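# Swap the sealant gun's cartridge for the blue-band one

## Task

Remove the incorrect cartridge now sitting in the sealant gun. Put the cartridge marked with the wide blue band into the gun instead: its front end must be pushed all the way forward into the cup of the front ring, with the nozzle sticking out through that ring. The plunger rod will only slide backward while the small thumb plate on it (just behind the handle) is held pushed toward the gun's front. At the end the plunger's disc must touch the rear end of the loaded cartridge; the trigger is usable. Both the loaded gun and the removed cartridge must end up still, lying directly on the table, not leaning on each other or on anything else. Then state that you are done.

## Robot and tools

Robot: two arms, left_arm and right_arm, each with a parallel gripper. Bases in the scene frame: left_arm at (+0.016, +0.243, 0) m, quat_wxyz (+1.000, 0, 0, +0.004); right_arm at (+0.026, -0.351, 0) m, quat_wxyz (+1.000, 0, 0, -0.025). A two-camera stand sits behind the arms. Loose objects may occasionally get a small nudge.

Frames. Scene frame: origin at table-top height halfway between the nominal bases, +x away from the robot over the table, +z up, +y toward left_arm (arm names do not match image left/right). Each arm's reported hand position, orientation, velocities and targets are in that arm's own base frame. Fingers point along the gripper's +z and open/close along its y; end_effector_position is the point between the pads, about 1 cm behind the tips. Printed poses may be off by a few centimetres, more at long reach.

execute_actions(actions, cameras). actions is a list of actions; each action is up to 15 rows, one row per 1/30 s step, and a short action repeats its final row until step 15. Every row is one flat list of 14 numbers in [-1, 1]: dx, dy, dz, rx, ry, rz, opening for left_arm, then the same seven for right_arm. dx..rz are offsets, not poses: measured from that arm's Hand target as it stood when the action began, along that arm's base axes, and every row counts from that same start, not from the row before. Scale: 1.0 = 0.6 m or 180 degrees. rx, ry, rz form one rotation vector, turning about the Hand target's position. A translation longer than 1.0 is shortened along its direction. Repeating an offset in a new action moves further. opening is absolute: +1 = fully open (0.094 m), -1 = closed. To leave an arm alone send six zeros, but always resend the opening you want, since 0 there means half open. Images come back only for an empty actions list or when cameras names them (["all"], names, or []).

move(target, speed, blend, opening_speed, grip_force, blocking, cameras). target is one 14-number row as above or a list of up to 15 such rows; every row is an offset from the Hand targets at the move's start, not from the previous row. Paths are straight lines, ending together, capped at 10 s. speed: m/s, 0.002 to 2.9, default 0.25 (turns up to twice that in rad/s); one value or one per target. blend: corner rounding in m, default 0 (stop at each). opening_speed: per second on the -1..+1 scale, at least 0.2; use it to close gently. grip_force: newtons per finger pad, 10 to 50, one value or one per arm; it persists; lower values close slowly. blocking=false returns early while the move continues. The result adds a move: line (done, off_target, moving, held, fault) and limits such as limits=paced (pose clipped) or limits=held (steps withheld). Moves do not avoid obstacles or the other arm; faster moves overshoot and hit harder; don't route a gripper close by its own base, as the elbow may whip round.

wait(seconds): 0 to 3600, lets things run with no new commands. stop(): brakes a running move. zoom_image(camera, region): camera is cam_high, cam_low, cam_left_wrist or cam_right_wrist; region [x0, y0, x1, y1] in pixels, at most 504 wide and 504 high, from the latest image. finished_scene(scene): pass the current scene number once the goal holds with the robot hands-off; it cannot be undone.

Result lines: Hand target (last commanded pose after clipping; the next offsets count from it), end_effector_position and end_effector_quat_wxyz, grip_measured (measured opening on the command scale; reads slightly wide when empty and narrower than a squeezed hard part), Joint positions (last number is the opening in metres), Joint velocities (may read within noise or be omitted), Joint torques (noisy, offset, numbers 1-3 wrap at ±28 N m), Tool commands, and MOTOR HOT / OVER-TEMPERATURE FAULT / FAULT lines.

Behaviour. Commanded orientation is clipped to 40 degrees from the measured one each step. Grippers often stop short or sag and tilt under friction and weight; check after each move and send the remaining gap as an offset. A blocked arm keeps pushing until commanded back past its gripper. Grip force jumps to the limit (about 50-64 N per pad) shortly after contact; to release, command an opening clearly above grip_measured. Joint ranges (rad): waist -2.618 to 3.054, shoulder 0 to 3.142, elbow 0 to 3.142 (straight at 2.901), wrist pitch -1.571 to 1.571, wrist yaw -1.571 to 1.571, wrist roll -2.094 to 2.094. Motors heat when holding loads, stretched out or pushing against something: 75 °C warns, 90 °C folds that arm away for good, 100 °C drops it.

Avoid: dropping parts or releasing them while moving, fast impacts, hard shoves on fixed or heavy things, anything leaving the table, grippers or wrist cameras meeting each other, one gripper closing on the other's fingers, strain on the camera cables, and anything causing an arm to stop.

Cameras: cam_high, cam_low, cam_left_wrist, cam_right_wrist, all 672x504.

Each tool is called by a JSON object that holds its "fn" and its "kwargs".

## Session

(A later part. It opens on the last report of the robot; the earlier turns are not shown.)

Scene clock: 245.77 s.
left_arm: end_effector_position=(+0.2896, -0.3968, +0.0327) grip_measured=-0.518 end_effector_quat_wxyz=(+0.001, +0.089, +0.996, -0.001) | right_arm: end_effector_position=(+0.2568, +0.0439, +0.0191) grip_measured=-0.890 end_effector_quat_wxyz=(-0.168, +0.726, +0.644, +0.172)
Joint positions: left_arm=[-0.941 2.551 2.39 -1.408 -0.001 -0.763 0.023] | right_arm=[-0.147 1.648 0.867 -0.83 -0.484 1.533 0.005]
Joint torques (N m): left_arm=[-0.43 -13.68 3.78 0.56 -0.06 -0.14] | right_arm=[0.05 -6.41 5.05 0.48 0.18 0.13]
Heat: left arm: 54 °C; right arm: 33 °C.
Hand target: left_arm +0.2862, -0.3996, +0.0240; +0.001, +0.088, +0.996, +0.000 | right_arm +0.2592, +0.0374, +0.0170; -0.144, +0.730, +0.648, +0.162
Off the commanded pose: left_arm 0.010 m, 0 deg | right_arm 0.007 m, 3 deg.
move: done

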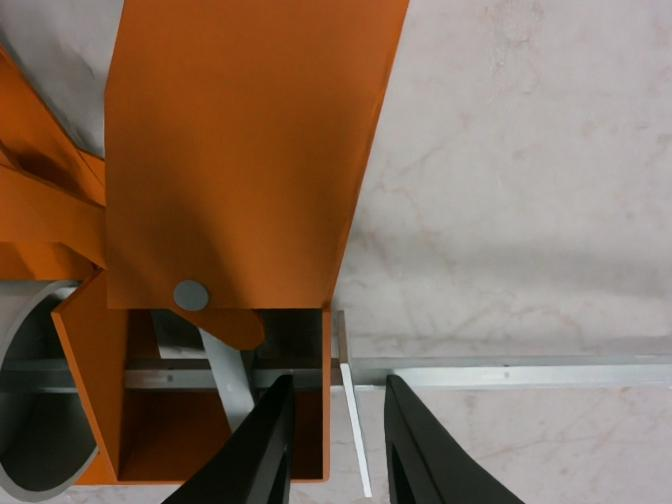

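{"fn": "move", "kwargs": {"target": [[0.004,0.0,0.008,0,0,0,-1, 0.0,0.0,0.0,0,0,0,-1]], "speed": 0.1, "opening_speed": 0.8, "cameras": ["cam_left_wrist"]}}

{"fn": "zoom_image", "kwargs": {"camera": "cam_left_wrist", "region": [250, 290, 450, 504]}}

Scene clock: 252.07 s.
left_arm: end_effector_position=(+0.2905, -0.3957, +0.0332) grip_measured=-0.897 end_effector_quat_wxyz=(+0.004, +0.089, +0.996, +0.003) | right_arm: end_effector_position=(+0.2577, +0.0433, +0.0188) grip_measured=-0.890 end_effector_quat_wxyz=(-0.165, +0.726, +0.645, +0.172)
Joint positions: left_arm=[-0.941 2.55 2.391 -1.411 -0.009 -0.763 0.005] | right_arm=[-0.147 1.648 0.867 -0.826 -0.481 1.533 0.005]
Joint torques (N m): left_arm=[-0.01 -12.93 6.38 0.36 -0.03 -0.12] | right_arm=[0.2 -6.42 4.97 0.41 0.15 0.13]
Heat: left arm: 53 °C; right arm: 33 °C.
Hand target: left_arm +0.2886, -0.3996, +0.0290; +0.000, +0.088, +0.996, +0.000 | right_arm +0.2591, +0.0374, +0.0170; -0.144, +0.730, +0.648, +0.162
Off the commanded pose: left_arm 0.006 m, 0 deg | right_arm 0.006 m, 3 deg.
move: done

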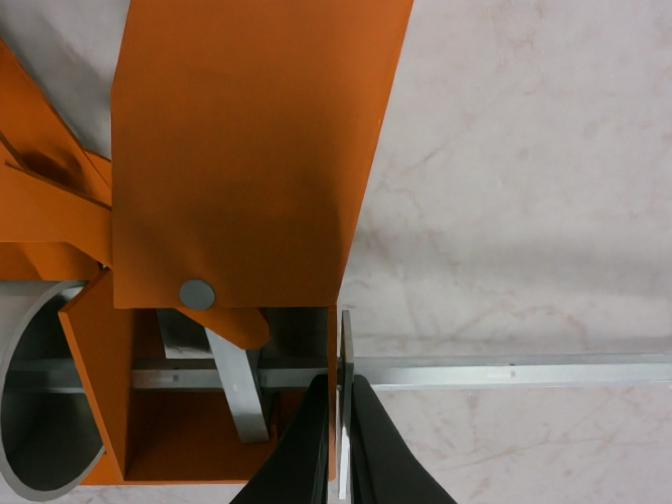

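Scaled by 2.355.

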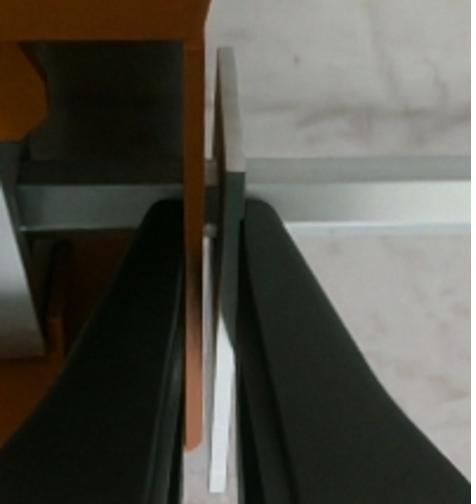

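{"fn": "move", "kwargs": {"target": [[0.008,0.025,0.008,0,0,0,-1, -0.007,-0.055,0.0,0,0,0,-1]], "speed": 0.06, "cameras": ["cam_left_wrist"]}}

Scene clock: 258.37 s.
left_arm: end_effector_position=(+0.2885, -0.4056, +0.0350) grip_measured=-0.899 end_effector_quat_wxyz=(+0.004, +0.097, +0.995, -0.029) | right_arm: end_effector_position=(+0.2526, +0.0283, +0.0230) grip_measured=-0.890 end_effector_quat_wxyz=(-0.176, +0.718, +0.645, +0.194)
Joint positions: left_arm=[-0.941 2.516 2.334 -1.34 0.033 -0.747 0.005] | right_arm=[-0.238 1.648 0.867 -0.87 -0.524 1.418 0.005]
Joint torques (N m): left_arm=[2.32 -15.45 4.04 0.08 -0.4 -0.01] | right_arm=[-3.59 -4.44 7.62 0.13 0.58 -0.11]
Heat: left arm: 53 °C; right arm: 34 °C.
Hand target: left_arm +0.2934, -0.3846, +0.0338; +0.001, +0.088, +0.996, +0.000 | right_arm +0.2549, +0.0044, +0.0171; -0.144, +0.730, +0.648, +0.162
Off the commanded pose: left_arm 0.022 m, 3 deg | right_arm 0.025 m, 5 deg.
move: off_target (left_arm, right_arm)

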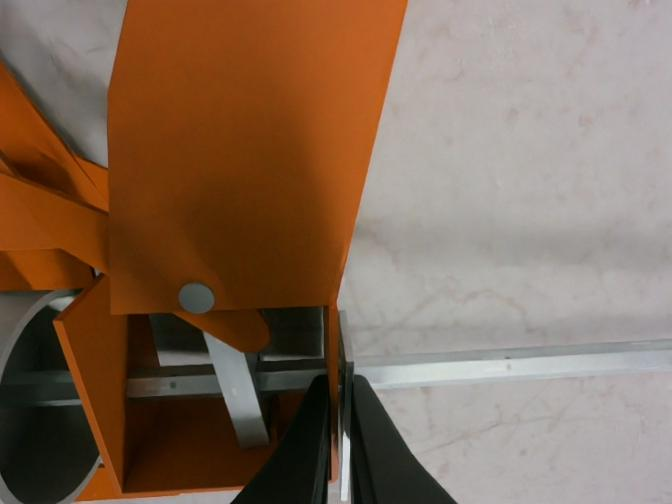

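{"fn": "move", "kwargs": {"target": [[-0.008,0.05,0.01,0,0,0,-1, -0.007,-0.05,0.0,0,0,0,-1]], "speed": 0.06, "cameras": ["cam_left_wrist"]}}

Scene clock: 263.67 s.
left_arm: end_effector_position=(+0.2809, -0.4140, +0.0379) grip_measured=-0.899 end_effector_quat_wxyz=(+0.012, +0.110, +0.990, -0.085) | right_arm: end_effector_position=(+0.2426, +0.0154, +0.0297) grip_measured=-0.892 end_effector_quat_wxyz=(-0.208, +0.715, +0.634, +0.208)
Joint positions: left_arm=[-0.941 2.39 2.106 -1.144 0.097 -0.726 0.005] | right_arm=[-0.334 1.675 0.896 -0.972 -0.571 1.304 0.005]
Joint torques (N m): left_arm=[4.41 -16.43 4.07 -0.78 -0.9 0.11] | right_arm=[-5.18 -4.55 8.65 0.34 1.11 -0.16]
Heat: left arm: 53 °C; right arm: 33 °C.
Hand target: left_arm +0.2885, -0.3545, +0.0398; +0.001, +0.088, +0.996, +0.000 | right_arm +0.2508, -0.0256, +0.0170; -0.144, +0.730, +0.648, +0.162
Off the commanded pose: left_arm 0.060 m, 10 deg | right_arm 0.044 m, 9 deg.
move: off_target (left_arm, right_arm)

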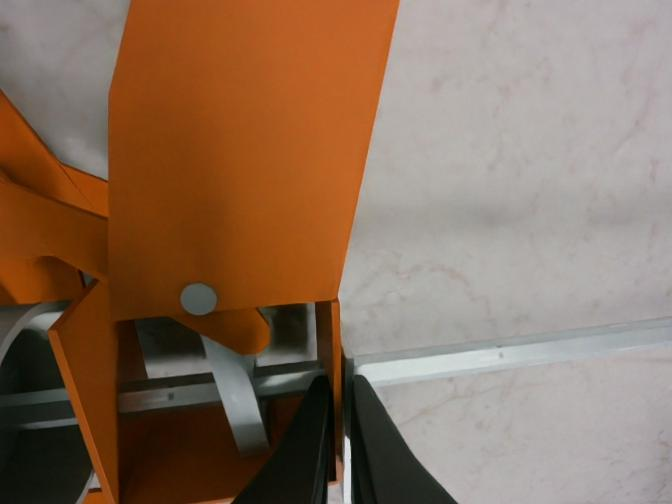

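{"fn": "move", "kwargs": {"target": [[-0.009,-0.095,0.006,0,0,0,-1, -0.011,0.08,0.0,0,0,0,-1],[-0.009,-0.095,0.006,0,0,0,-0.55, -0.011,0.08,0.0,0,0,0,-1]], "speed": 0.08, "cameras": ["cam_left_wrist","cam_right_wrist","cam_high"]}}

Scene clock: 295.13 s.
left_arm: end_effector_position=(+0.2797, -0.4116, +0.0408) grip_measured=-0.552 end_effector_quat_wxyz=(-0.006, +0.093, +0.996, -0.003) | right_arm: end_effector_position=(+0.2434, +0.0252, +0.0190) grip_measured=-0.892 end_effector_quat_wxyz=(-0.159, +0.728, +0.644, +0.169)
Joint positions: left_arm=[-0.969 2.631 2.576 -1.518 0.013 -0.783 0.021] | right_arm=[-0.222 1.61 0.832 -0.858 -0.465 1.456 0.005]
Joint torques (N m): left_arm=[0.5 -13.48 8.2 0.13 -0.19 -0.15] | right_arm=[0.57 -5.94 4.78 0.44 0.02 0.12]
Heat: left arm: 64 °C; right arm: 32 °C.
Hand target: left_arm +0.2830, -0.4117, +0.0434; +0.000, +0.089, +0.996, +0.000 | right_arm +0.2442, +0.0224, +0.0170; -0.144, +0.730, +0.648, +0.162
Off the commanded pose: left_arm 0.004 m, 1 deg | right_arm 0.003 m, 2 deg.
move: done
Images, in order (width x height): cam_high 672x504, cam_left_wrist 672x504, cam_right_wrist 672x504.

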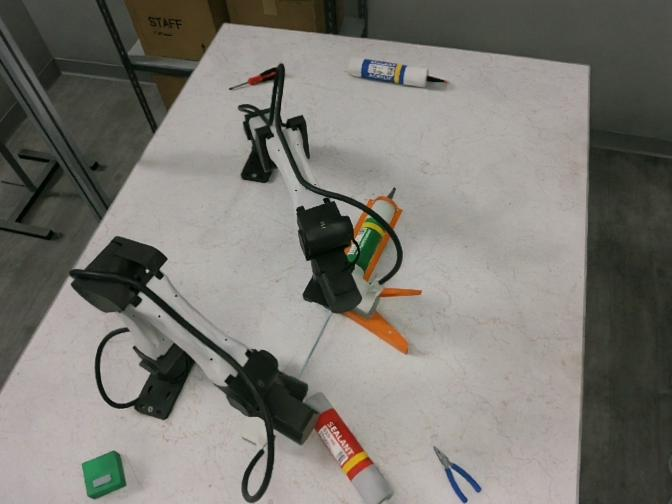

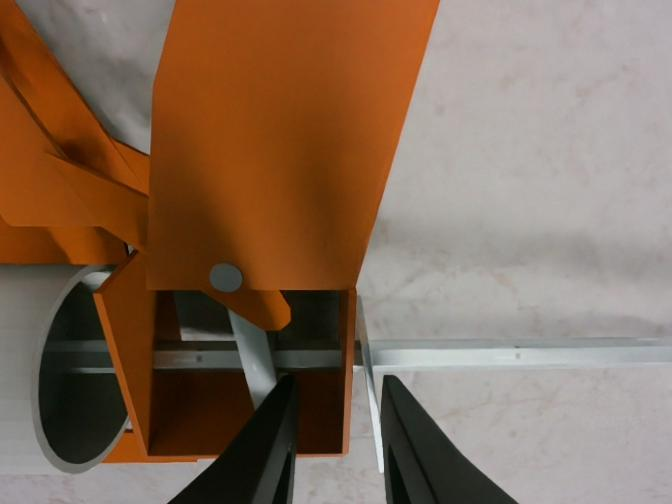

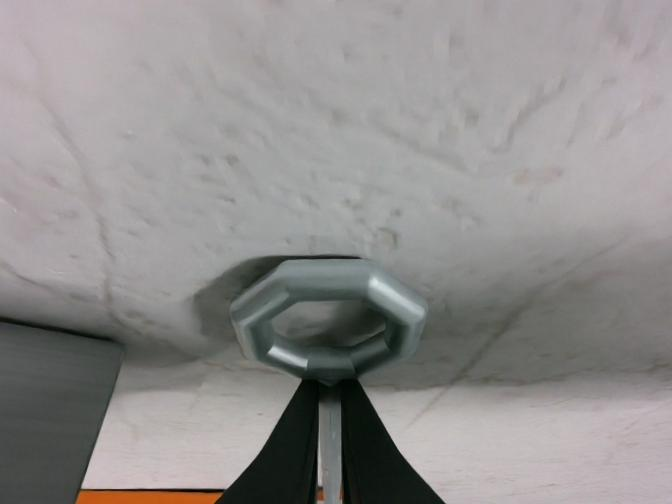

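{"fn": "move", "kwargs": {"target": [[0.0,-0.004,0.0,0,0,0,-0.5, 0.0,0.0,0.0,0,0,0,-1],[0.0,-0.004,-0.025,0,0,0,-0.5, 0.0,0.0,0.0,0,0,0,-1],[0.0,-0.0,-0.025,0,0,0,-1, 0.0,0.0,0.0,0,0,0,-1]], "speed": 0.08, "cameras": ["cam_left_wrist"]}}

{"fn": "zoom_image", "kwargs": {"camera": "cam_left_wrist", "region": [250, 270, 450, 504]}}

Scene clock: 303.70 s.
left_arm: end_effector_position=(+0.2813, -0.4136, +0.0330) grip_measured=-0.899 end_effector_quat_wxyz=(-0.002, +0.096, +0.995, -0.003) | right_arm: end_effector_position=(+0.2436, +0.0247, +0.0185) grip_measured=-0.892 end_effector_quat_wxyz=(-0.158, +0.729, +0.644, +0.169)
Joint positions: left_arm=[-0.971 2.628 2.539 -1.478 0.007 -0.779 0.005] | right_arm=[-0.222 1.61 0.831 -0.855 -0.463 1.457 0.005]
Joint torques (N m): left_arm=[0.51 -14.89 4.18 0.47 -0.15 -0.21] | right_arm=[0.47 -5.93 4.77 0.38 0.03 0.09]
Heat: left arm: 63 °C; right arm: 32 °C.
Hand target: left_arm +0.2831, -0.4116, +0.0284; +0.000, +0.089, +0.996, +0.000 | right_arm +0.2442, +0.0224, +0.0170; -0.144, +0.730, +0.648, +0.162
Off the commanded pose: left_arm 0.005 m, 1 deg | right_arm 0.003 m, 2 deg.
move: done

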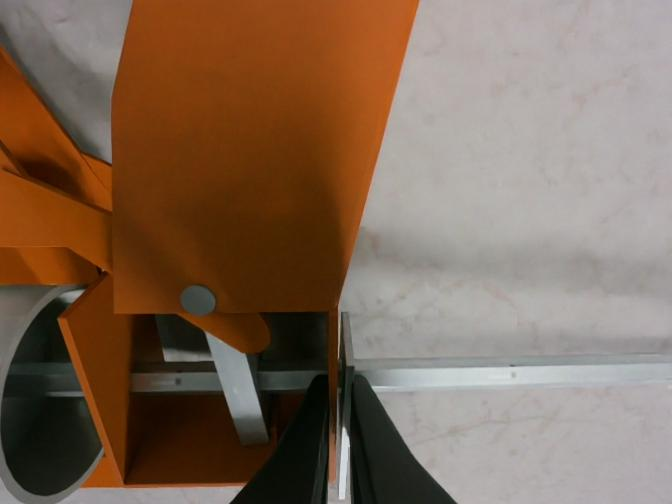

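Scaled by 2.154.

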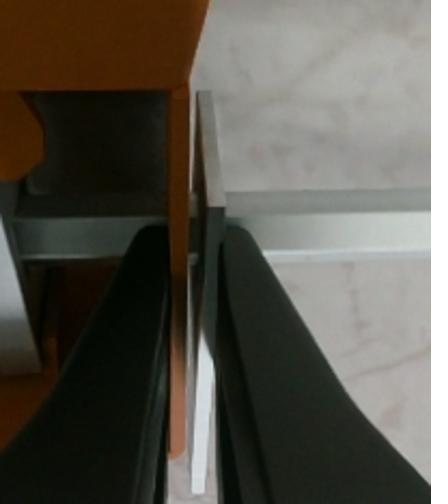

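{"fn": "move", "kwargs": {"target": [[0.008,0.03,0.0,0,0,0,-1, -0.004,-0.04,0.0,0,0,0,-1]], "speed": 0.06, "cameras": ["cam_left_wrist"]}}

Scene clock: 310.93 s.
left_arm: end_effector_position=(+0.2799, -0.4152, +0.0343) grip_measured=-0.899 end_effector_quat_wxyz=(+0.005, +0.102, +0.994, -0.029) | right_arm: end_effector_position=(+0.2412, +0.0188, +0.0218) grip_measured=-0.892 end_effector_quat_wxyz=(-0.169, +0.720, +0.645, +0.191)
Joint positions: left_arm=[-0.967 2.533 2.362 -1.35 0.031 -0.763 0.005] | right_arm=[-0.28 1.614 0.831 -0.879 -0.508 1.376 0.005]
Joint torques (N m): left_arm=[2.7 -14.63 3.96 0.15 -0.39 -0.05] | right_arm=[-3.18 -4.12 7.49 0.08 0.51 -0.11]
Heat: left arm: 61 °C; right arm: 32 °C.
Hand target: left_arm +0.2880, -0.3937, +0.0283; +0.001, +0.088, +0.996, +0.000 | right_arm +0.2418, -0.0016, +0.0171; -0.144, +0.730, +0.648, +0.162
Off the commanded pose: left_arm 0.024 m, 4 deg | right_arm 0.021 m, 5 deg.
move: off_target (left_arm, right_arm)

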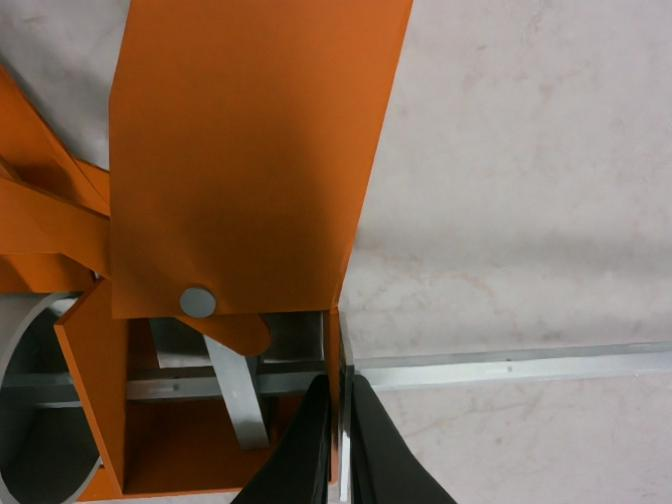

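{"fn": "move", "kwargs": {"target": [[-0.008,-0.033,0.0,0,0,0,-1, 0.003,0.045,0.0,0,0,0,-1],[-0.008,-0.035,0.0,0,0,0,-0.5, 0.003,0.045,0.0,0,0,0,-1],[-0.008,-0.035,0.05,0,0,0,-0.5, 0.003,0.045,0.0,0,0,0,-1],[-0.028,-0.033,0.05,0,0,0,-0.5, 0.003,0.045,0.0,0,0,0,-1]], "speed": 0.1, "blend": [0,0,0.003,0], "cameras": ["cam_left_wrist"]}}

Scene clock: 350.27 s.
left_arm: end_effector_position=(+0.2740, -0.4145, +0.0445) grip_measured=-0.502 end_effector_quat_wxyz=(-0.005, +0.089, +0.996, -0.001) | right_arm: end_effector_position=(+0.2438, +0.0251, +0.0185) grip_measured=-0.892 end_effector_quat_wxyz=(-0.153, +0.730, +0.646, +0.166)
Joint positions: left_arm=[-0.983 2.636 2.6 -1.539 0.009 -0.804 0.023] | right_arm=[-0.213 1.603 0.827 -0.849 -0.452 1.468 0.005]
Joint torques (N m): left_arm=[-0.25 -17.63 5.61 0.16 -0.19 -0.19] | right_arm=[0.87 -5.67 4.52 0.38 -0.07 0.13]
Heat: left arm: 58 °C; right arm: 33 °C.
Hand target: left_arm +0.2711, -0.4135, +0.0583; +0.001, +0.088, +0.996, +0.000 | right_arm +0.2436, +0.0253, +0.0170; -0.144, +0.730, +0.648, +0.162
Off the commanded pose: left_arm 0.014 m, 1 deg | right_arm 0.001 m, 1 deg.
joint sent to its limit (left arm) — joint 4 (wrist pitch), lower limit. The joint targets still meet the commanded pose.
move: off_target (left_arm)

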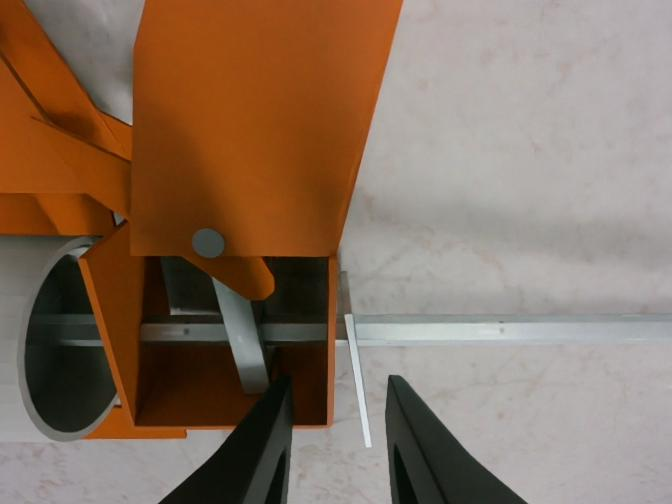

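{"fn": "move", "kwargs": {"target": [[0.012,-0.0035,0.0,0,0,0,-0.5, 0.001,0.02,0.0,0,0,0,-1],[0.012,-0.0035,-0.05,0,0,0,-0.5, 0.001,0.02,0.0,0,0,0,-1],[0.012,-0.0035,-0.05,0,0,0,-1, 0.001,0.02,0.0,0,0,0,-1]], "speed": 0.1, "blend": [0.003,0,0], "cameras": ["cam_left_wrist"]}}

{"fn": "move", "kwargs": {"target": [[0.004,0.03,0.0,0,0,0,-1, -0.004,-0.06,0.0,0,0,0,-1]], "speed": 0.06, "cameras": ["cam_left_wrist"]}}

Scene clock: 361.27 s.
left_arm: end_effector_position=(+0.2773, -0.4066, +0.0325) grip_measured=-0.897 end_effector_quat_wxyz=(-0.005, +0.097, +0.995, +0.016) | right_arm: end_effector_position=(+0.2433, +0.0353, +0.0184) grip_measured=-0.892 end_effector_quat_wxyz=(-0.152, +0.732, +0.644, +0.162)
Joint positions: left_arm=[-0.977 2.633 2.545 -1.514 -0.013 -0.783 0.005] | right_arm=[-0.166 1.589 0.816 -0.832 -0.446 1.523 0.005]
Joint torques (N m): left_arm=[0.24 -14.31 4.81 0.72 0.01 -0.29] | right_arm=[1.17 -5.7 4.41 0.52 -0.15 0.11]
Heat: left arm: 62 °C; right arm: 32 °C.
Hand target: left_arm +0.2783, -0.4156, +0.0283; +0.001, +0.088, +0.996, +0.000 | right_arm +0.2442, +0.0374, +0.0170; -0.144, +0.730, +0.648, +0.162
Off the commanded pose: left_arm 0.010 m, 2 deg | right_arm 0.003 m, 1 deg.
move: done

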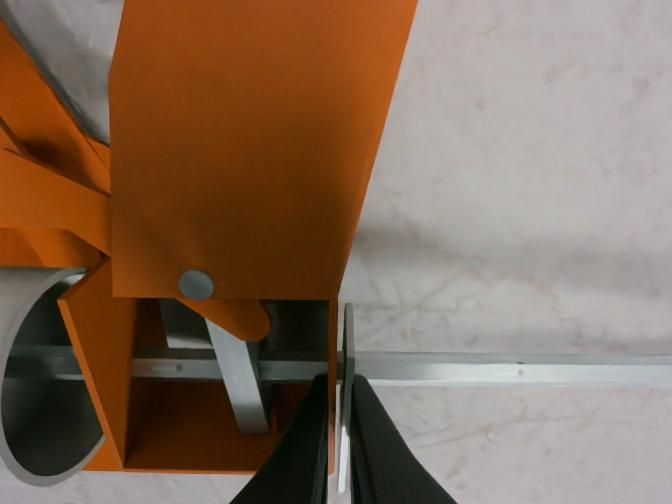

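Scene clock: 362.63 s.
left_arm: end_effector_position=(+0.2756, -0.4120, +0.0338) grip_measured=-0.900 end_effector_quat_wxyz=(+0.004, +0.099, +0.995, -0.019) | right_arm: end_effector_position=(+0.2397, +0.0218, +0.0211) grip_measured=-0.892 end_effector_quat_wxyz=(-0.170, +0.720, +0.645, +0.190)
Joint positions: left_arm=[-0.975 2.524 2.345 -1.356 0.019 -0.777 0.005] | right_arm=[-0.269 1.608 0.821 -0.872 -0.508 1.389 0.005]
Joint torques (N m): left_arm=[2.1 -14.58 3.89 0.24 -0.24 -0.06] | right_arm=[-3.11 -4.08 7.73 0.06 0.45 -0.11]
Heat: left arm: 62 °C; right arm: 32 °C.
Hand target: left_arm +0.2808, -0.3975, +0.0283; +0.001, +0.088, +0.996, +0.000 | right_arm +0.2418, +0.0015, +0.0171; -0.144, +0.730, +0.648, +0.162
Off the commanded pose: left_arm 0.016 m, 3 deg | right_arm 0.021 m, 5 deg.
move: off_target (left_arm, right_arm)

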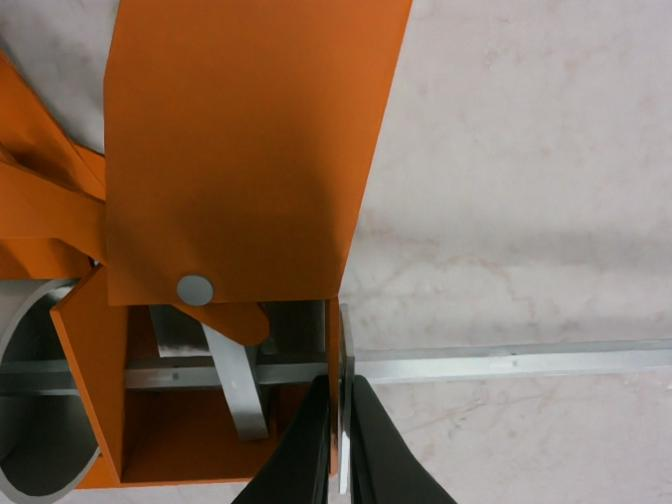

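{"fn": "move", "kwargs": {"target": [0,0.0,0.0,0,0,0,-0.86, 0,0,0,0,0,0,-1], "speed": 0.06, "opening_speed": 0.3, "cameras": ["cam_left_wrist"]}}

{"fn": "move", "kwargs": {"target": [0,0.0,0.0,0,0,0,-0.8, 0,0,0,0,0,0,-1], "speed": 0.06, "opening_speed": 0.3, "cameras": ["cam_left_wrist"]}}

Scene clock: 370.57 s.
left_arm: end_effector_position=(+0.2753, -0.4124, +0.0338) grip_measured=-0.857 end_effector_quat_wxyz=(+0.003, +0.099, +0.995, -0.021) | right_arm: end_effector_position=(+0.2389, +0.0221, +0.0212) grip_measured=-0.892 end_effector_quat_wxyz=(-0.171, +0.720, +0.645, +0.189)
Joint positions: left_arm=[-0.975 2.524 2.345 -1.356 0.021 -0.777 0.007] | right_arm=[-0.269 1.608 0.821 -0.876 -0.508 1.387 0.005]
Joint torques (N m): left_arm=[2 -14.69 3.97 0.28 -0.25 -0.11] | right_arm=[-3.18 -4.12 7.94 0.1 0.45 -0.13]
Heat: left arm: 64 °C; right arm: 33 °C.
Hand target: left_arm +0.2808, -0.3975, +0.0283; +0.001, +0.088, +0.996, +0.000 | right_arm +0.2417, +0.0015, +0.0171; -0.144, +0.730, +0.648, +0.162
Off the commanded pose: left_arm 0.017 m, 3 deg | right_arm 0.021 m, 5 deg.
move: done

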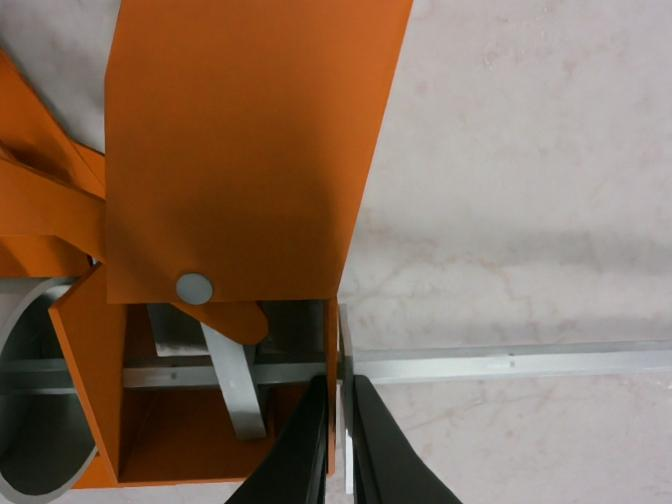

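Scene clock: 371.07 s.
left_arm: end_effector_position=(+0.2752, -0.4136, +0.0341) grip_measured=-0.799 end_effector_quat_wxyz=(+0.003, +0.098, +0.995, -0.023) | right_arm: end_effector_position=(+0.2379, +0.0219, +0.0213) grip_measured=-0.892 end_effector_quat_wxyz=(-0.173, +0.721, +0.644, +0.188)
Joint positions: left_arm=[-0.975 2.524 2.345 -1.352 0.026 -0.778 0.009] | right_arm=[-0.27 1.608 0.821 -0.881 -0.508 1.387 0.005]
Joint torques (N m): left_arm=[1.8 -14.37 3.93 0.24 -0.32 -0.03] | right_arm=[-2.91 -4.01 7.84 0.15 0.5 -0.12]
Heat: left arm: 64 °C; right arm: 33 °C.
Hand target: left_arm +0.2809, -0.3975, +0.0284; +0.001, +0.088, +0.996, +0.000 | right_arm +0.2417, +0.0014, +0.0171; -0.144, +0.730, +0.648, +0.162
Off the commanded pose: left_arm 0.018 m, 3 deg | right_arm 0.021 m, 5 deg.
move: done

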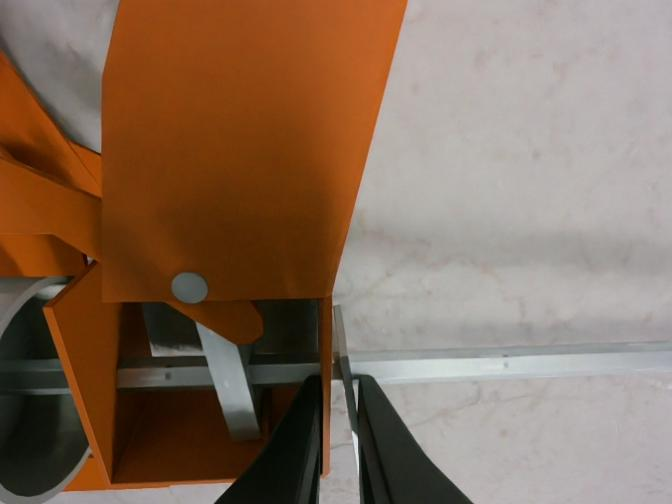

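{"fn": "move", "kwargs": {"target": [[0.0,-0.01,0.0,0,0,0,-1, 0,0.01,0,0,0,0,-1],[0.03,0.07,0.004,0.045,0,0,-1, -0.004,-0.067,0,0,0,0,-1]], "speed": 0.08, "cameras": ["cam_left_wrist"]}}

Scene clock: 391.30 s.
left_arm: end_effector_position=(+0.2810, -0.4046, +0.0370) grip_measured=-0.901 end_effector_quat_wxyz=(-0.004, +0.110, +0.994, -0.018) | right_arm: end_effector_position=(+0.2358, -0.0059, +0.0259) grip_measured=-0.892 end_effector_quat_wxyz=(-0.190, +0.720, +0.636, +0.203)
Joint positions: left_arm=[-0.953 2.526 2.361 -1.383 0.03 -0.733 0.005] | right_arm=[-0.409 1.67 0.885 -0.98 -0.533 1.232 0.005]
Joint torques (N m): left_arm=[4.3 -12.36 6.24 -0.73 -1.17 0.03] | right_arm=[-4.26 -4.63 8.25 0.18 0.87 -0.18]
Heat: left arm: 64 °C; right arm: 33 °C.
Hand target: left_arm +0.2988, -0.3556, +0.0308; -0.006, +0.088, +0.994, +0.070 | right_arm +0.2394, -0.0388, +0.0171; -0.144, +0.730, +0.648, +0.162
Off the commanded pose: left_arm 0.053 m, 10 deg | right_arm 0.034 m, 7 deg.
move: off_target (left_arm, right_arm)

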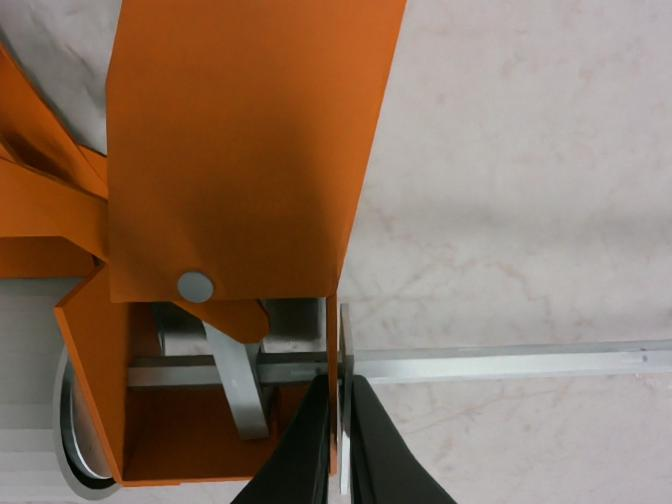

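{"fn": "move", "kwargs": {"target": [[0.0,0.0,0.0,0.0,0,0,-1, -0.004,-0.03,0,0,0,0,-1]], "speed": 0.08, "cameras": ["cam_left_wrist","cam_right_wrist"]}}

Scene clock: 395.67 s.
left_arm: end_effector_position=(+0.2807, -0.4119, +0.0372) grip_measured=-0.901 end_effector_quat_wxyz=(-0.005, +0.114, +0.993, -0.035) | right_arm: end_effector_position=(+0.2331, -0.0147, +0.0281) grip_measured=-0.893 end_effector_quat_wxyz=(-0.204, +0.718, +0.631, +0.212)
Joint positions: left_arm=[-0.954 2.527 2.363 -1.361 0.054 -0.727 0.005] | right_arm=[-0.463 1.7 0.911 -1.028 -0.549 1.169 0.005]
Joint torques (N m): left_arm=[4.3 -13.16 6 -0.8 -1.35 -0.02] | right_arm=[-5.26 -5.03 8.85 0.21 1.1 -0.19]
Heat: left arm: 63 °C; right arm: 33 °C.
Hand target: left_arm +0.2986, -0.3556, +0.0308; -0.006, +0.088, +0.994, +0.070 | right_arm +0.2370, -0.0568, +0.0170; -0.144, +0.730, +0.648, +0.162
Off the commanded pose: left_arm 0.059 m, 12 deg | right_arm 0.044 m, 9 deg.
move: off_target (right_arm)

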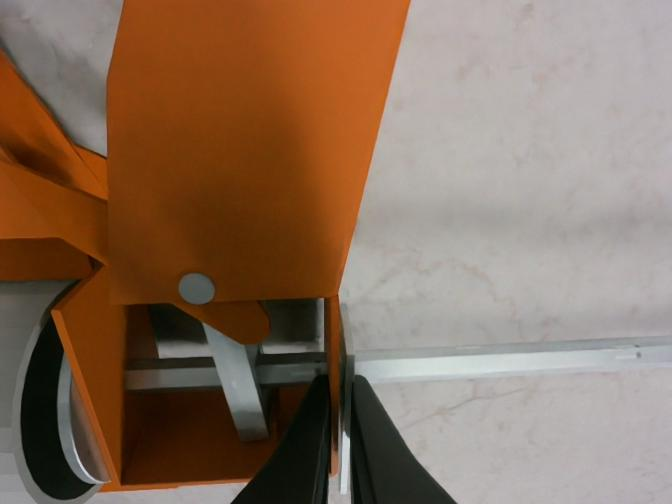

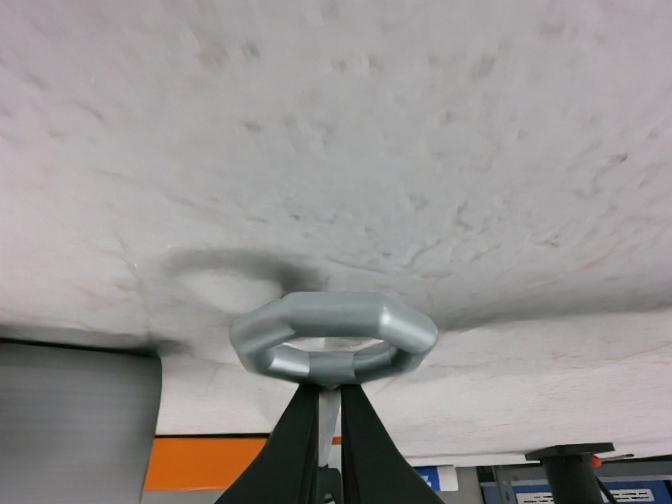

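{"fn": "move", "kwargs": {"target": [[-0.023,-0.0875,0.0,-0.03,0,0,-1, -0.003,0.075,0,0,0,0,-1],[-0.023,-0.0875,0.0,-0.03,0,0,-0.45, -0.003,0.075,0,0,0,0,-1],[-0.023,-0.0875,0.1,-0.03,0,0,-0.45, -0.003,0.075,0,0,0,0,-1],[0.034,0.196,0.149,-0.0346,0.036,-0.510,0.4, -0.003,0.075,0,0,0,0,-1]], "speed": [0.1,0.1,0.15,0.35], "blend": [0,0,0.02,0], "cameras": ["cam_left_wrist","cam_right_wrist","cam_high"]}}

Scene clock: 418.67 s.
left_arm: end_effector_position=(+0.3157, -0.2367, +0.1071) grip_measured=+0.397 end_effector_quat_wxyz=(-0.026, +0.777, +0.629, +0.000) | right_arm: end_effector_position=(+0.2360, -0.0099, +0.0185) grip_measured=-0.893 end_effector_quat_wxyz=(-0.156, +0.730, +0.643, +0.172)
Joint positions: left_arm=[-0.649 2.108 1.926 -1.439 -0.013 1.131 0.066] | right_arm=[-0.37 1.635 0.854 -0.919 -0.452 1.297 0.005]
Joint torques (N m): left_arm=[1.25 -14.95 5.57 0.36 0.08 0.12] | right_arm=[0.57 -5.98 4.59 0.19 0.02 0.1]
Heat: left arm: 61 °C; right arm: 34 °C.
Hand target: left_arm +0.3191, -0.2379, +0.1201; +0.000, +0.778, +0.628, +0.000 | right_arm +0.2352, -0.0118, +0.0171; -0.144, +0.730, +0.648, +0.162
Off the commanded pose: left_arm 0.014 m, 3 deg | right_arm 0.003 m, 2 deg.
move: off_target (left_arm); target 2's new opening was sent with left_arm's hand 0.011 m and 3 deg from that target; target 4's new opening was sent with left_arm's hand 0.013 m and 3 deg from that target
Images, in order (width x height): cam_high 672x504, cam_left_wrist 672x504, cam_right_wrist 672x504.

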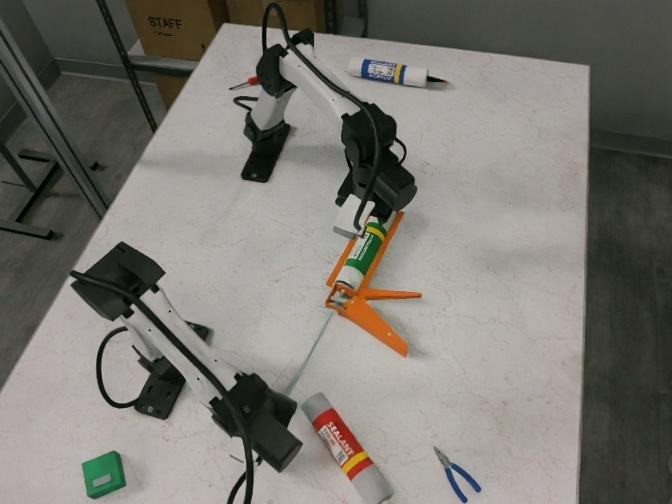

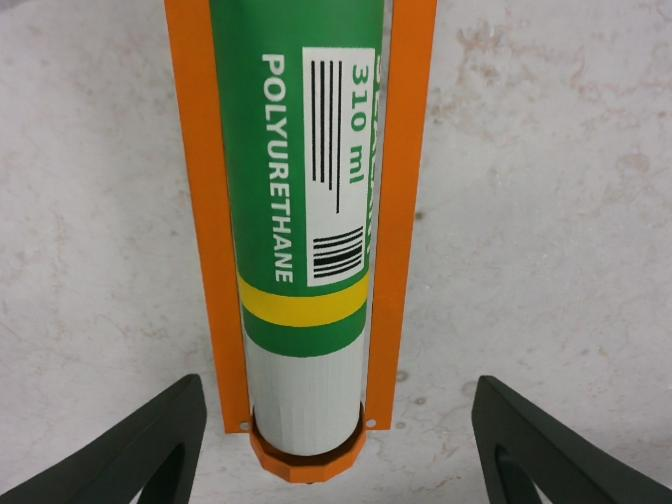

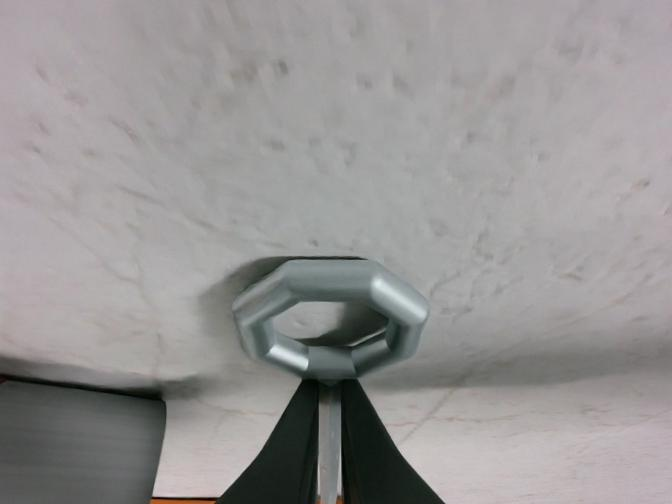

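{"fn": "move", "kwargs": {"target": [[0.0185,-0.004,-0.09,0,0,0,0.4, 0,0,0,0,0,0,-1]], "speed": [0.2], "cameras": ["cam_left_wrist"]}}

Scene clock: 426.53 s.
left_arm: end_effector_position=(+0.3276, -0.2387, +0.0712) grip_measured=+0.398 end_effector_quat_wxyz=(-0.003, +0.776, +0.630, +0.006) | right_arm: end_effector_position=(+0.2360, -0.0099, +0.0185) grip_measured=-0.893 end_effector_quat_wxyz=(-0.156, +0.730, +0.643, +0.172)
Joint positions: left_arm=[-0.635 2.107 1.782 -1.25 -0.013 1.142 0.066] | right_arm=[-0.37 1.635 0.854 -0.919 -0.452 1.297 0.005]
Joint torques (N m): left_arm=[0.77 -10.11 5.6 0.43 0.1 0.1] | right_arm=[0.61 -6.12 4.44 0.23 0.06 0.07]
Heat: left arm: 61 °C; right arm: 33 °C.
Hand target: left_arm +0.3302, -0.2403, +0.0661; +0.000, +0.778, +0.629, +0.000 | right_arm +0.2352, -0.0118, +0.0171; -0.144, +0.730, +0.648, +0.162
Off the commanded pose: left_arm 0.006 m, 1 deg | right_arm 0.003 m, 2 deg.
move: done

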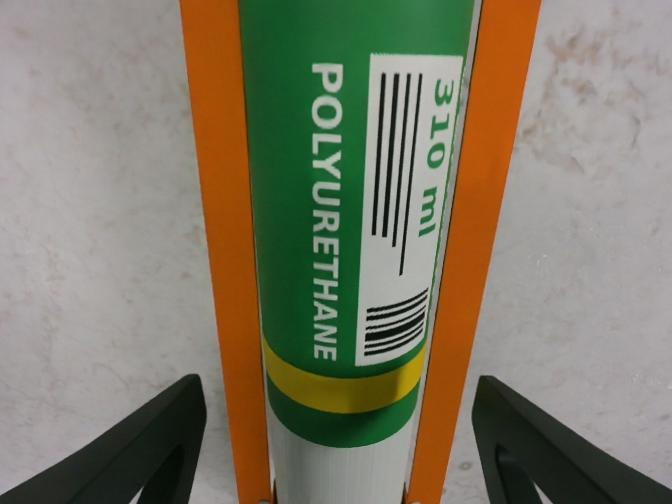

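{"fn": "move", "kwargs": {"target": [[-0.011,-0.05,0,0,0,0,0.3, 0,0,0,0,0,0,-1],[-0.011,-0.05,-0.054,0,0,0,0.3, 0,0,0,0,0,0,-1],[-0.011,-0.05,-0.054,0,0,0,-0.4, 0,0,0,0,0,0,-1]], "speed": [0.2,0.1,0.1], "blend": [0.005,0,0], "cameras": ["cam_left_wrist"]}}

Scene clock: 432.87 s.
left_arm: end_effector_position=(+0.3215, -0.2674, +0.0397) grip_measured=-0.029 end_effector_quat_wxyz=(-0.004, +0.779, +0.628, +0.002) | right_arm: end_effector_position=(+0.2361, -0.0099, +0.0188) grip_measured=-0.893 end_effector_quat_wxyz=(-0.156, +0.730, +0.643, +0.172)
Joint positions: left_arm=[-0.696 2.18 1.772 -1.168 -0.006 1.089 0.046] | right_arm=[-0.37 1.633 0.854 -0.919 -0.452 1.298 0.005]
Joint torques (N m): left_arm=[0.35 -10.65 5.64 0.51 0.05 -0.06] | right_arm=[0.7 -6.08 4.62 0.22 0.04 0.06]
Heat: left arm: 59 °C; right arm: 33 °C.
Hand target: left_arm +0.3235, -0.2704, +0.0338; +0.000, +0.778, +0.628, +0.000 | right_arm +0.2352, -0.0118, +0.0171; -0.144, +0.730, +0.648, +0.162
Off the commanded pose: left_arm 0.007 m, 1 deg | right_arm 0.003 m, 2 deg.
move: done

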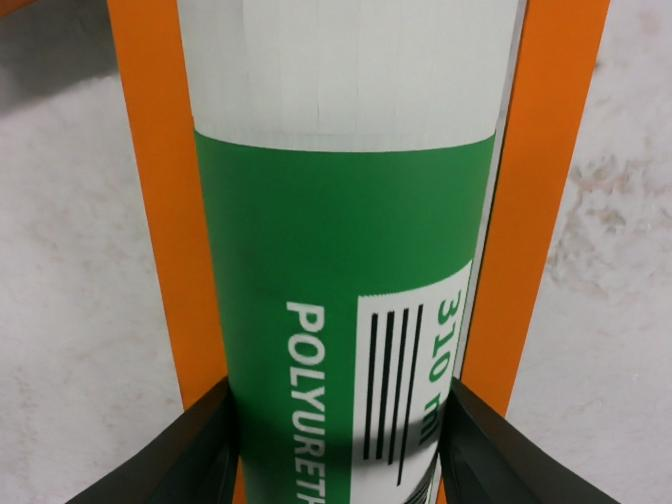

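{"fn": "move", "kwargs": {"target": [[0,0,0.01,0,0,0,-0.4, 0,0,0,0,0,0,-1],[0.007,0.035,0.014,0,0,0,-0.4, 0,0,0,0,0,0,-1]], "speed": [0.06,0.06], "cameras": ["cam_left_wrist"]}}

Scene clock: 437.13 s.
left_arm: end_effector_position=(+0.3222, -0.2647, +0.0396) grip_measured=-0.029 end_effector_quat_wxyz=(+0.005, +0.779, +0.627, -0.013) | right_arm: end_effector_position=(+0.2363, -0.0100, +0.0194) grip_measured=-0.893 end_effector_quat_wxyz=(-0.154, +0.730, +0.643, +0.173)
Joint positions: left_arm=[-0.676 2.164 1.745 -1.147 0.027 1.109 0.046] | right_arm=[-0.37 1.631 0.854 -0.919 -0.452 1.298 0.005]
Joint torques (N m): left_arm=[2.52 -13.29 4.62 0.24 -0.3 0.2] | right_arm=[0.69 -5.72 4.64 0.23 0.02 0.09]
Heat: left arm: 58 °C; right arm: 33 °C.
Hand target: left_arm +0.3278, -0.2494, +0.0421; +0.000, +0.778, +0.628, +0.000 | right_arm +0.2352, -0.0118, +0.0171; -0.144, +0.730, +0.648, +0.162
Off the commanded pose: left_arm 0.017 m, 2 deg | right_arm 0.003 m, 2 deg.
move: off_target (left_arm)

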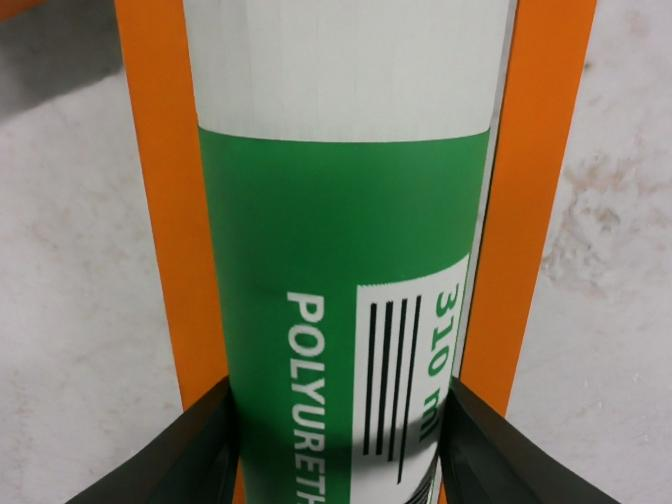

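{"fn": "move", "kwargs": {"target": [[0.0,-0.012,0.014,0,0,0,-0.45, 0,0,0,0,0,0,-1],[0.003,0.015,0.024,0,0,0,-0.45, 0,0,0,0,0,0,-1],[-0.003,0.025,0.026,0,0,0,-0.45, 0,0,0,0,0,0,-1]], "speed": [0.06,0.06,0.06], "cameras": ["cam_left_wrist","cam_low"]}}

{"fn": "zoom_image", "kwargs": {"camera": "cam_low", "region": [240, 270, 480, 370]}}

Scene clock: 442.43 s.
left_arm: end_effector_position=(+0.3210, -0.2581, +0.0426) grip_measured=-0.029 end_effector_quat_wxyz=(+0.009, +0.785, +0.619, -0.022) | right_arm: end_effector_position=(+0.2368, -0.0078, +0.0200) grip_measured=-0.893 end_effector_quat_wxyz=(-0.157, +0.728, +0.643, +0.176)
Joint positions: left_arm=[-0.657 2.138 1.716 -1.141 0.047 1.149 0.046] | right_arm=[-0.365 1.631 0.854 -0.919 -0.46 1.301 0.005]
Joint torques (N m): left_arm=[3.15 -15.86 5.27 -0.1 -0.46 0.05] | right_arm=[0.27 -5.89 4.59 0.2 0.1 0.07]
Heat: left arm: 59 °C; right arm: 33 °C.
Hand target: left_arm +0.3259, -0.2344, +0.0578; +0.000, +0.778, +0.628, +0.000 | right_arm +0.2353, -0.0118, +0.0171; -0.144, +0.730, +0.648, +0.162
Off the commanded pose: left_arm 0.029 m, 3 deg | right_arm 0.005 m, 2 deg.
move: off_target (left_arm)
Images, in order (width x height): cam_low 672x504, cam_left_wrist 672x504.

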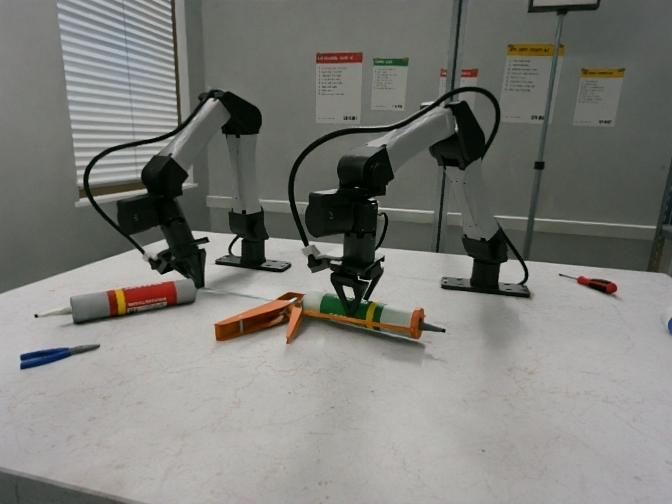

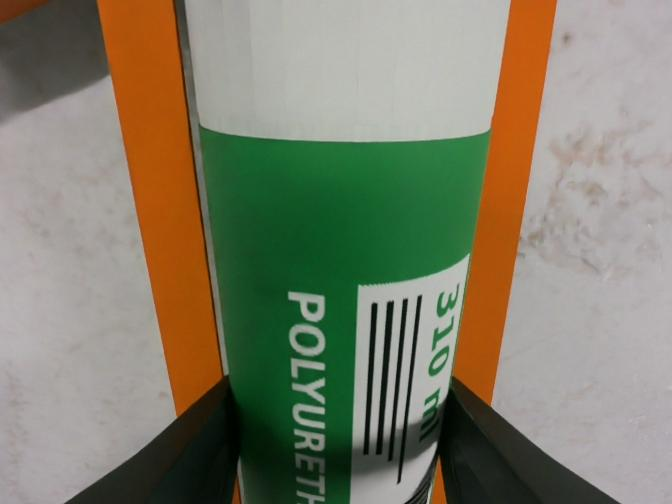

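Scaled by 2.100.

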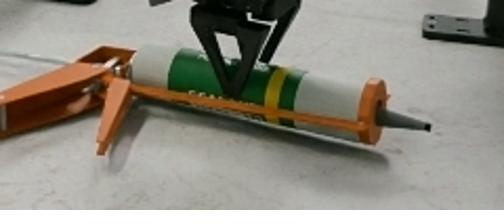

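{"fn": "move", "kwargs": {"target": [[0.004,0.02,0.0,0,0,0,-0.45, 0,-0.015,0,0,0,0,-1]], "speed": [0.06], "cameras": ["cam_left_wrist","cam_low"]}}

{"fn": "zoom_image", "kwargs": {"camera": "cam_low", "region": [260, 280, 460, 360]}}

Scene clock: 449.00 s.
left_arm: end_effector_position=(+0.3210, -0.2540, +0.0449) grip_measured=-0.029 end_effector_quat_wxyz=(+0.018, +0.787, +0.616, -0.033) | right_arm: end_effector_position=(+0.2368, -0.0061, +0.0216) grip_measured=-0.893 end_effector_quat_wxyz=(-0.162, +0.725, +0.644, +0.184)
Joint positions: left_arm=[-0.639 2.116 1.689 -1.126 0.073 1.174 0.046] | right_arm=[-0.371 1.631 0.854 -0.925 -0.479 1.287 0.005]
Joint torques (N m): left_arm=[3.86 -15.39 4.93 -0.11 -0.64 0.07] | right_arm=[-2.45 -4.46 6.31 0.08 0.32 -0.16]
Heat: left arm: 62 °C; right arm: 33 °C.
Hand target: left_arm +0.3283, -0.2223, +0.0577; +0.000, +0.778, +0.628, +0.000 | right_arm +0.2352, -0.0208, +0.0171; -0.144, +0.730, +0.648, +0.162
Off the commanded pose: left_arm 0.035 m, 5 deg | right_arm 0.016 m, 3 deg.
move: off_target (left_arm, right_arm)
Images, in order (width x height): cam_low 672x504, cam_left_wrist 672x504.

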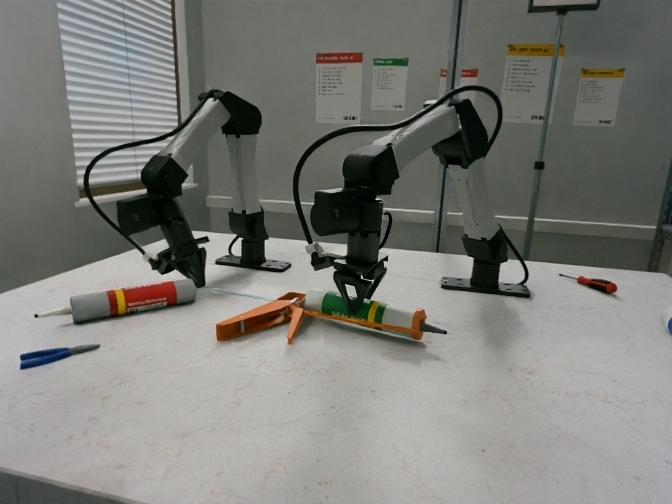

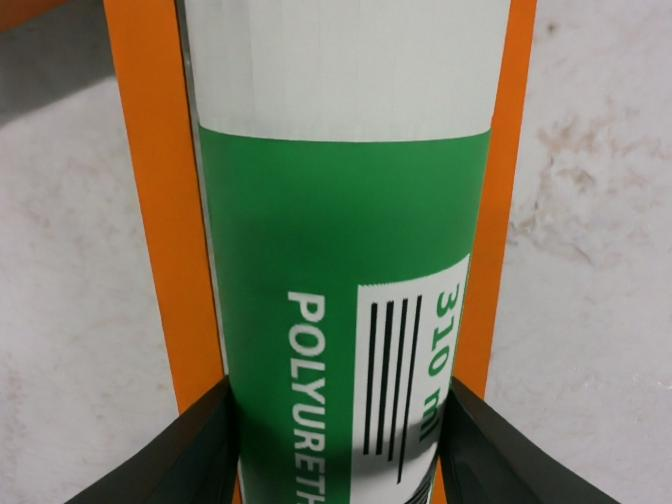

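Scaled by 2.520.

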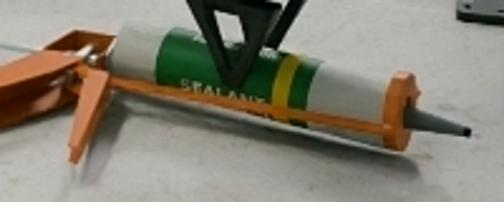

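{"fn": "move", "kwargs": {"target": [[-0.001,-0.02,0.005,-0.0,0,0,-0.45, 0,0.015,0,0,0,0,-1],[-0.001,-0.025,0.05,-0.082,0.016,0,-0.45, 0,0.015,0,0,0,0,-1]], "speed": [0.06,0.08], "cameras": ["cam_left_wrist","cam_low"]}}

{"fn": "zoom_image", "kwargs": {"camera": "cam_low", "region": [240, 260, 480, 360]}}

Scene clock: 456.63 s.
left_arm: end_effector_position=(+0.3238, -0.2490, +0.0694) grip_measured=-0.029 end_effector_quat_wxyz=(+0.073, +0.775, +0.617, -0.112) | right_arm: end_effector_position=(+0.2368, -0.0042, +0.0217) grip_measured=-0.893 end_effector_quat_wxyz=(-0.163, +0.726, +0.642, +0.183)
Joint positions: left_arm=[-0.545 2.05 1.665 -1.125 0.261 1.244 0.046] | right_arm=[-0.364 1.631 0.854 -0.925 -0.48 1.299 0.005]
Joint torques (N m): left_arm=[2.43 -15.82 5.96 0.19 0.01 0.06] | right_arm=[0.01 -5.7 4.66 0.28 0.25 0.08]
Heat: left arm: 64 °C; right arm: 33 °C.
Hand target: left_arm +0.3278, -0.2373, +0.0878; +0.085, +0.771, +0.623, -0.100 | right_arm +0.2352, -0.0118, +0.0171; -0.144, +0.730, +0.648, +0.162
Off the commanded pose: left_arm 0.022 m, 2 deg | right_arm 0.009 m, 3 deg.
move: off_target (left_arm, right_arm)
Images, in order (width x height): cam_low 672x504, cam_left_wrist 672x504.

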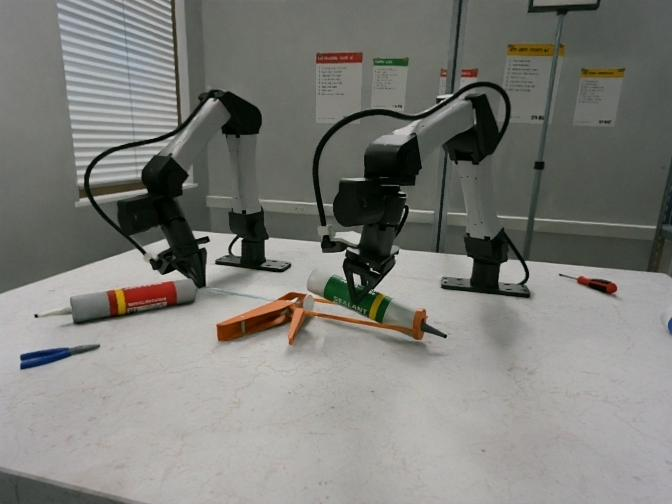

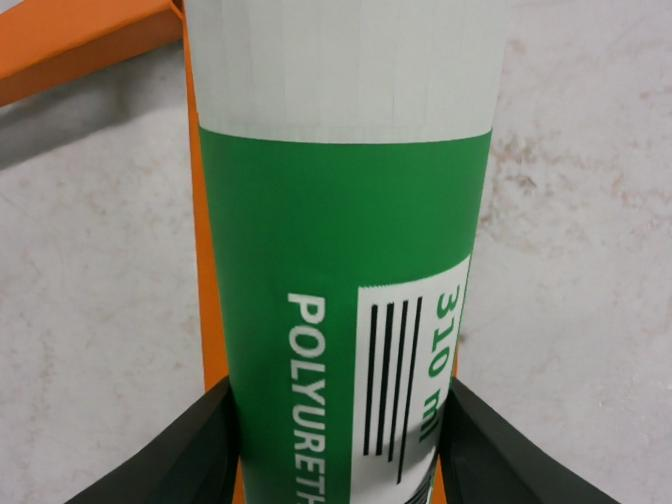

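Scaled by 2.100.

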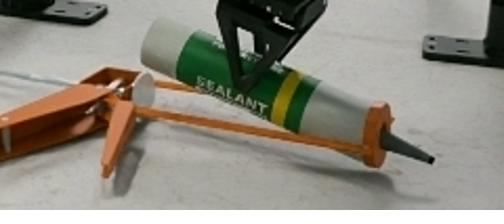

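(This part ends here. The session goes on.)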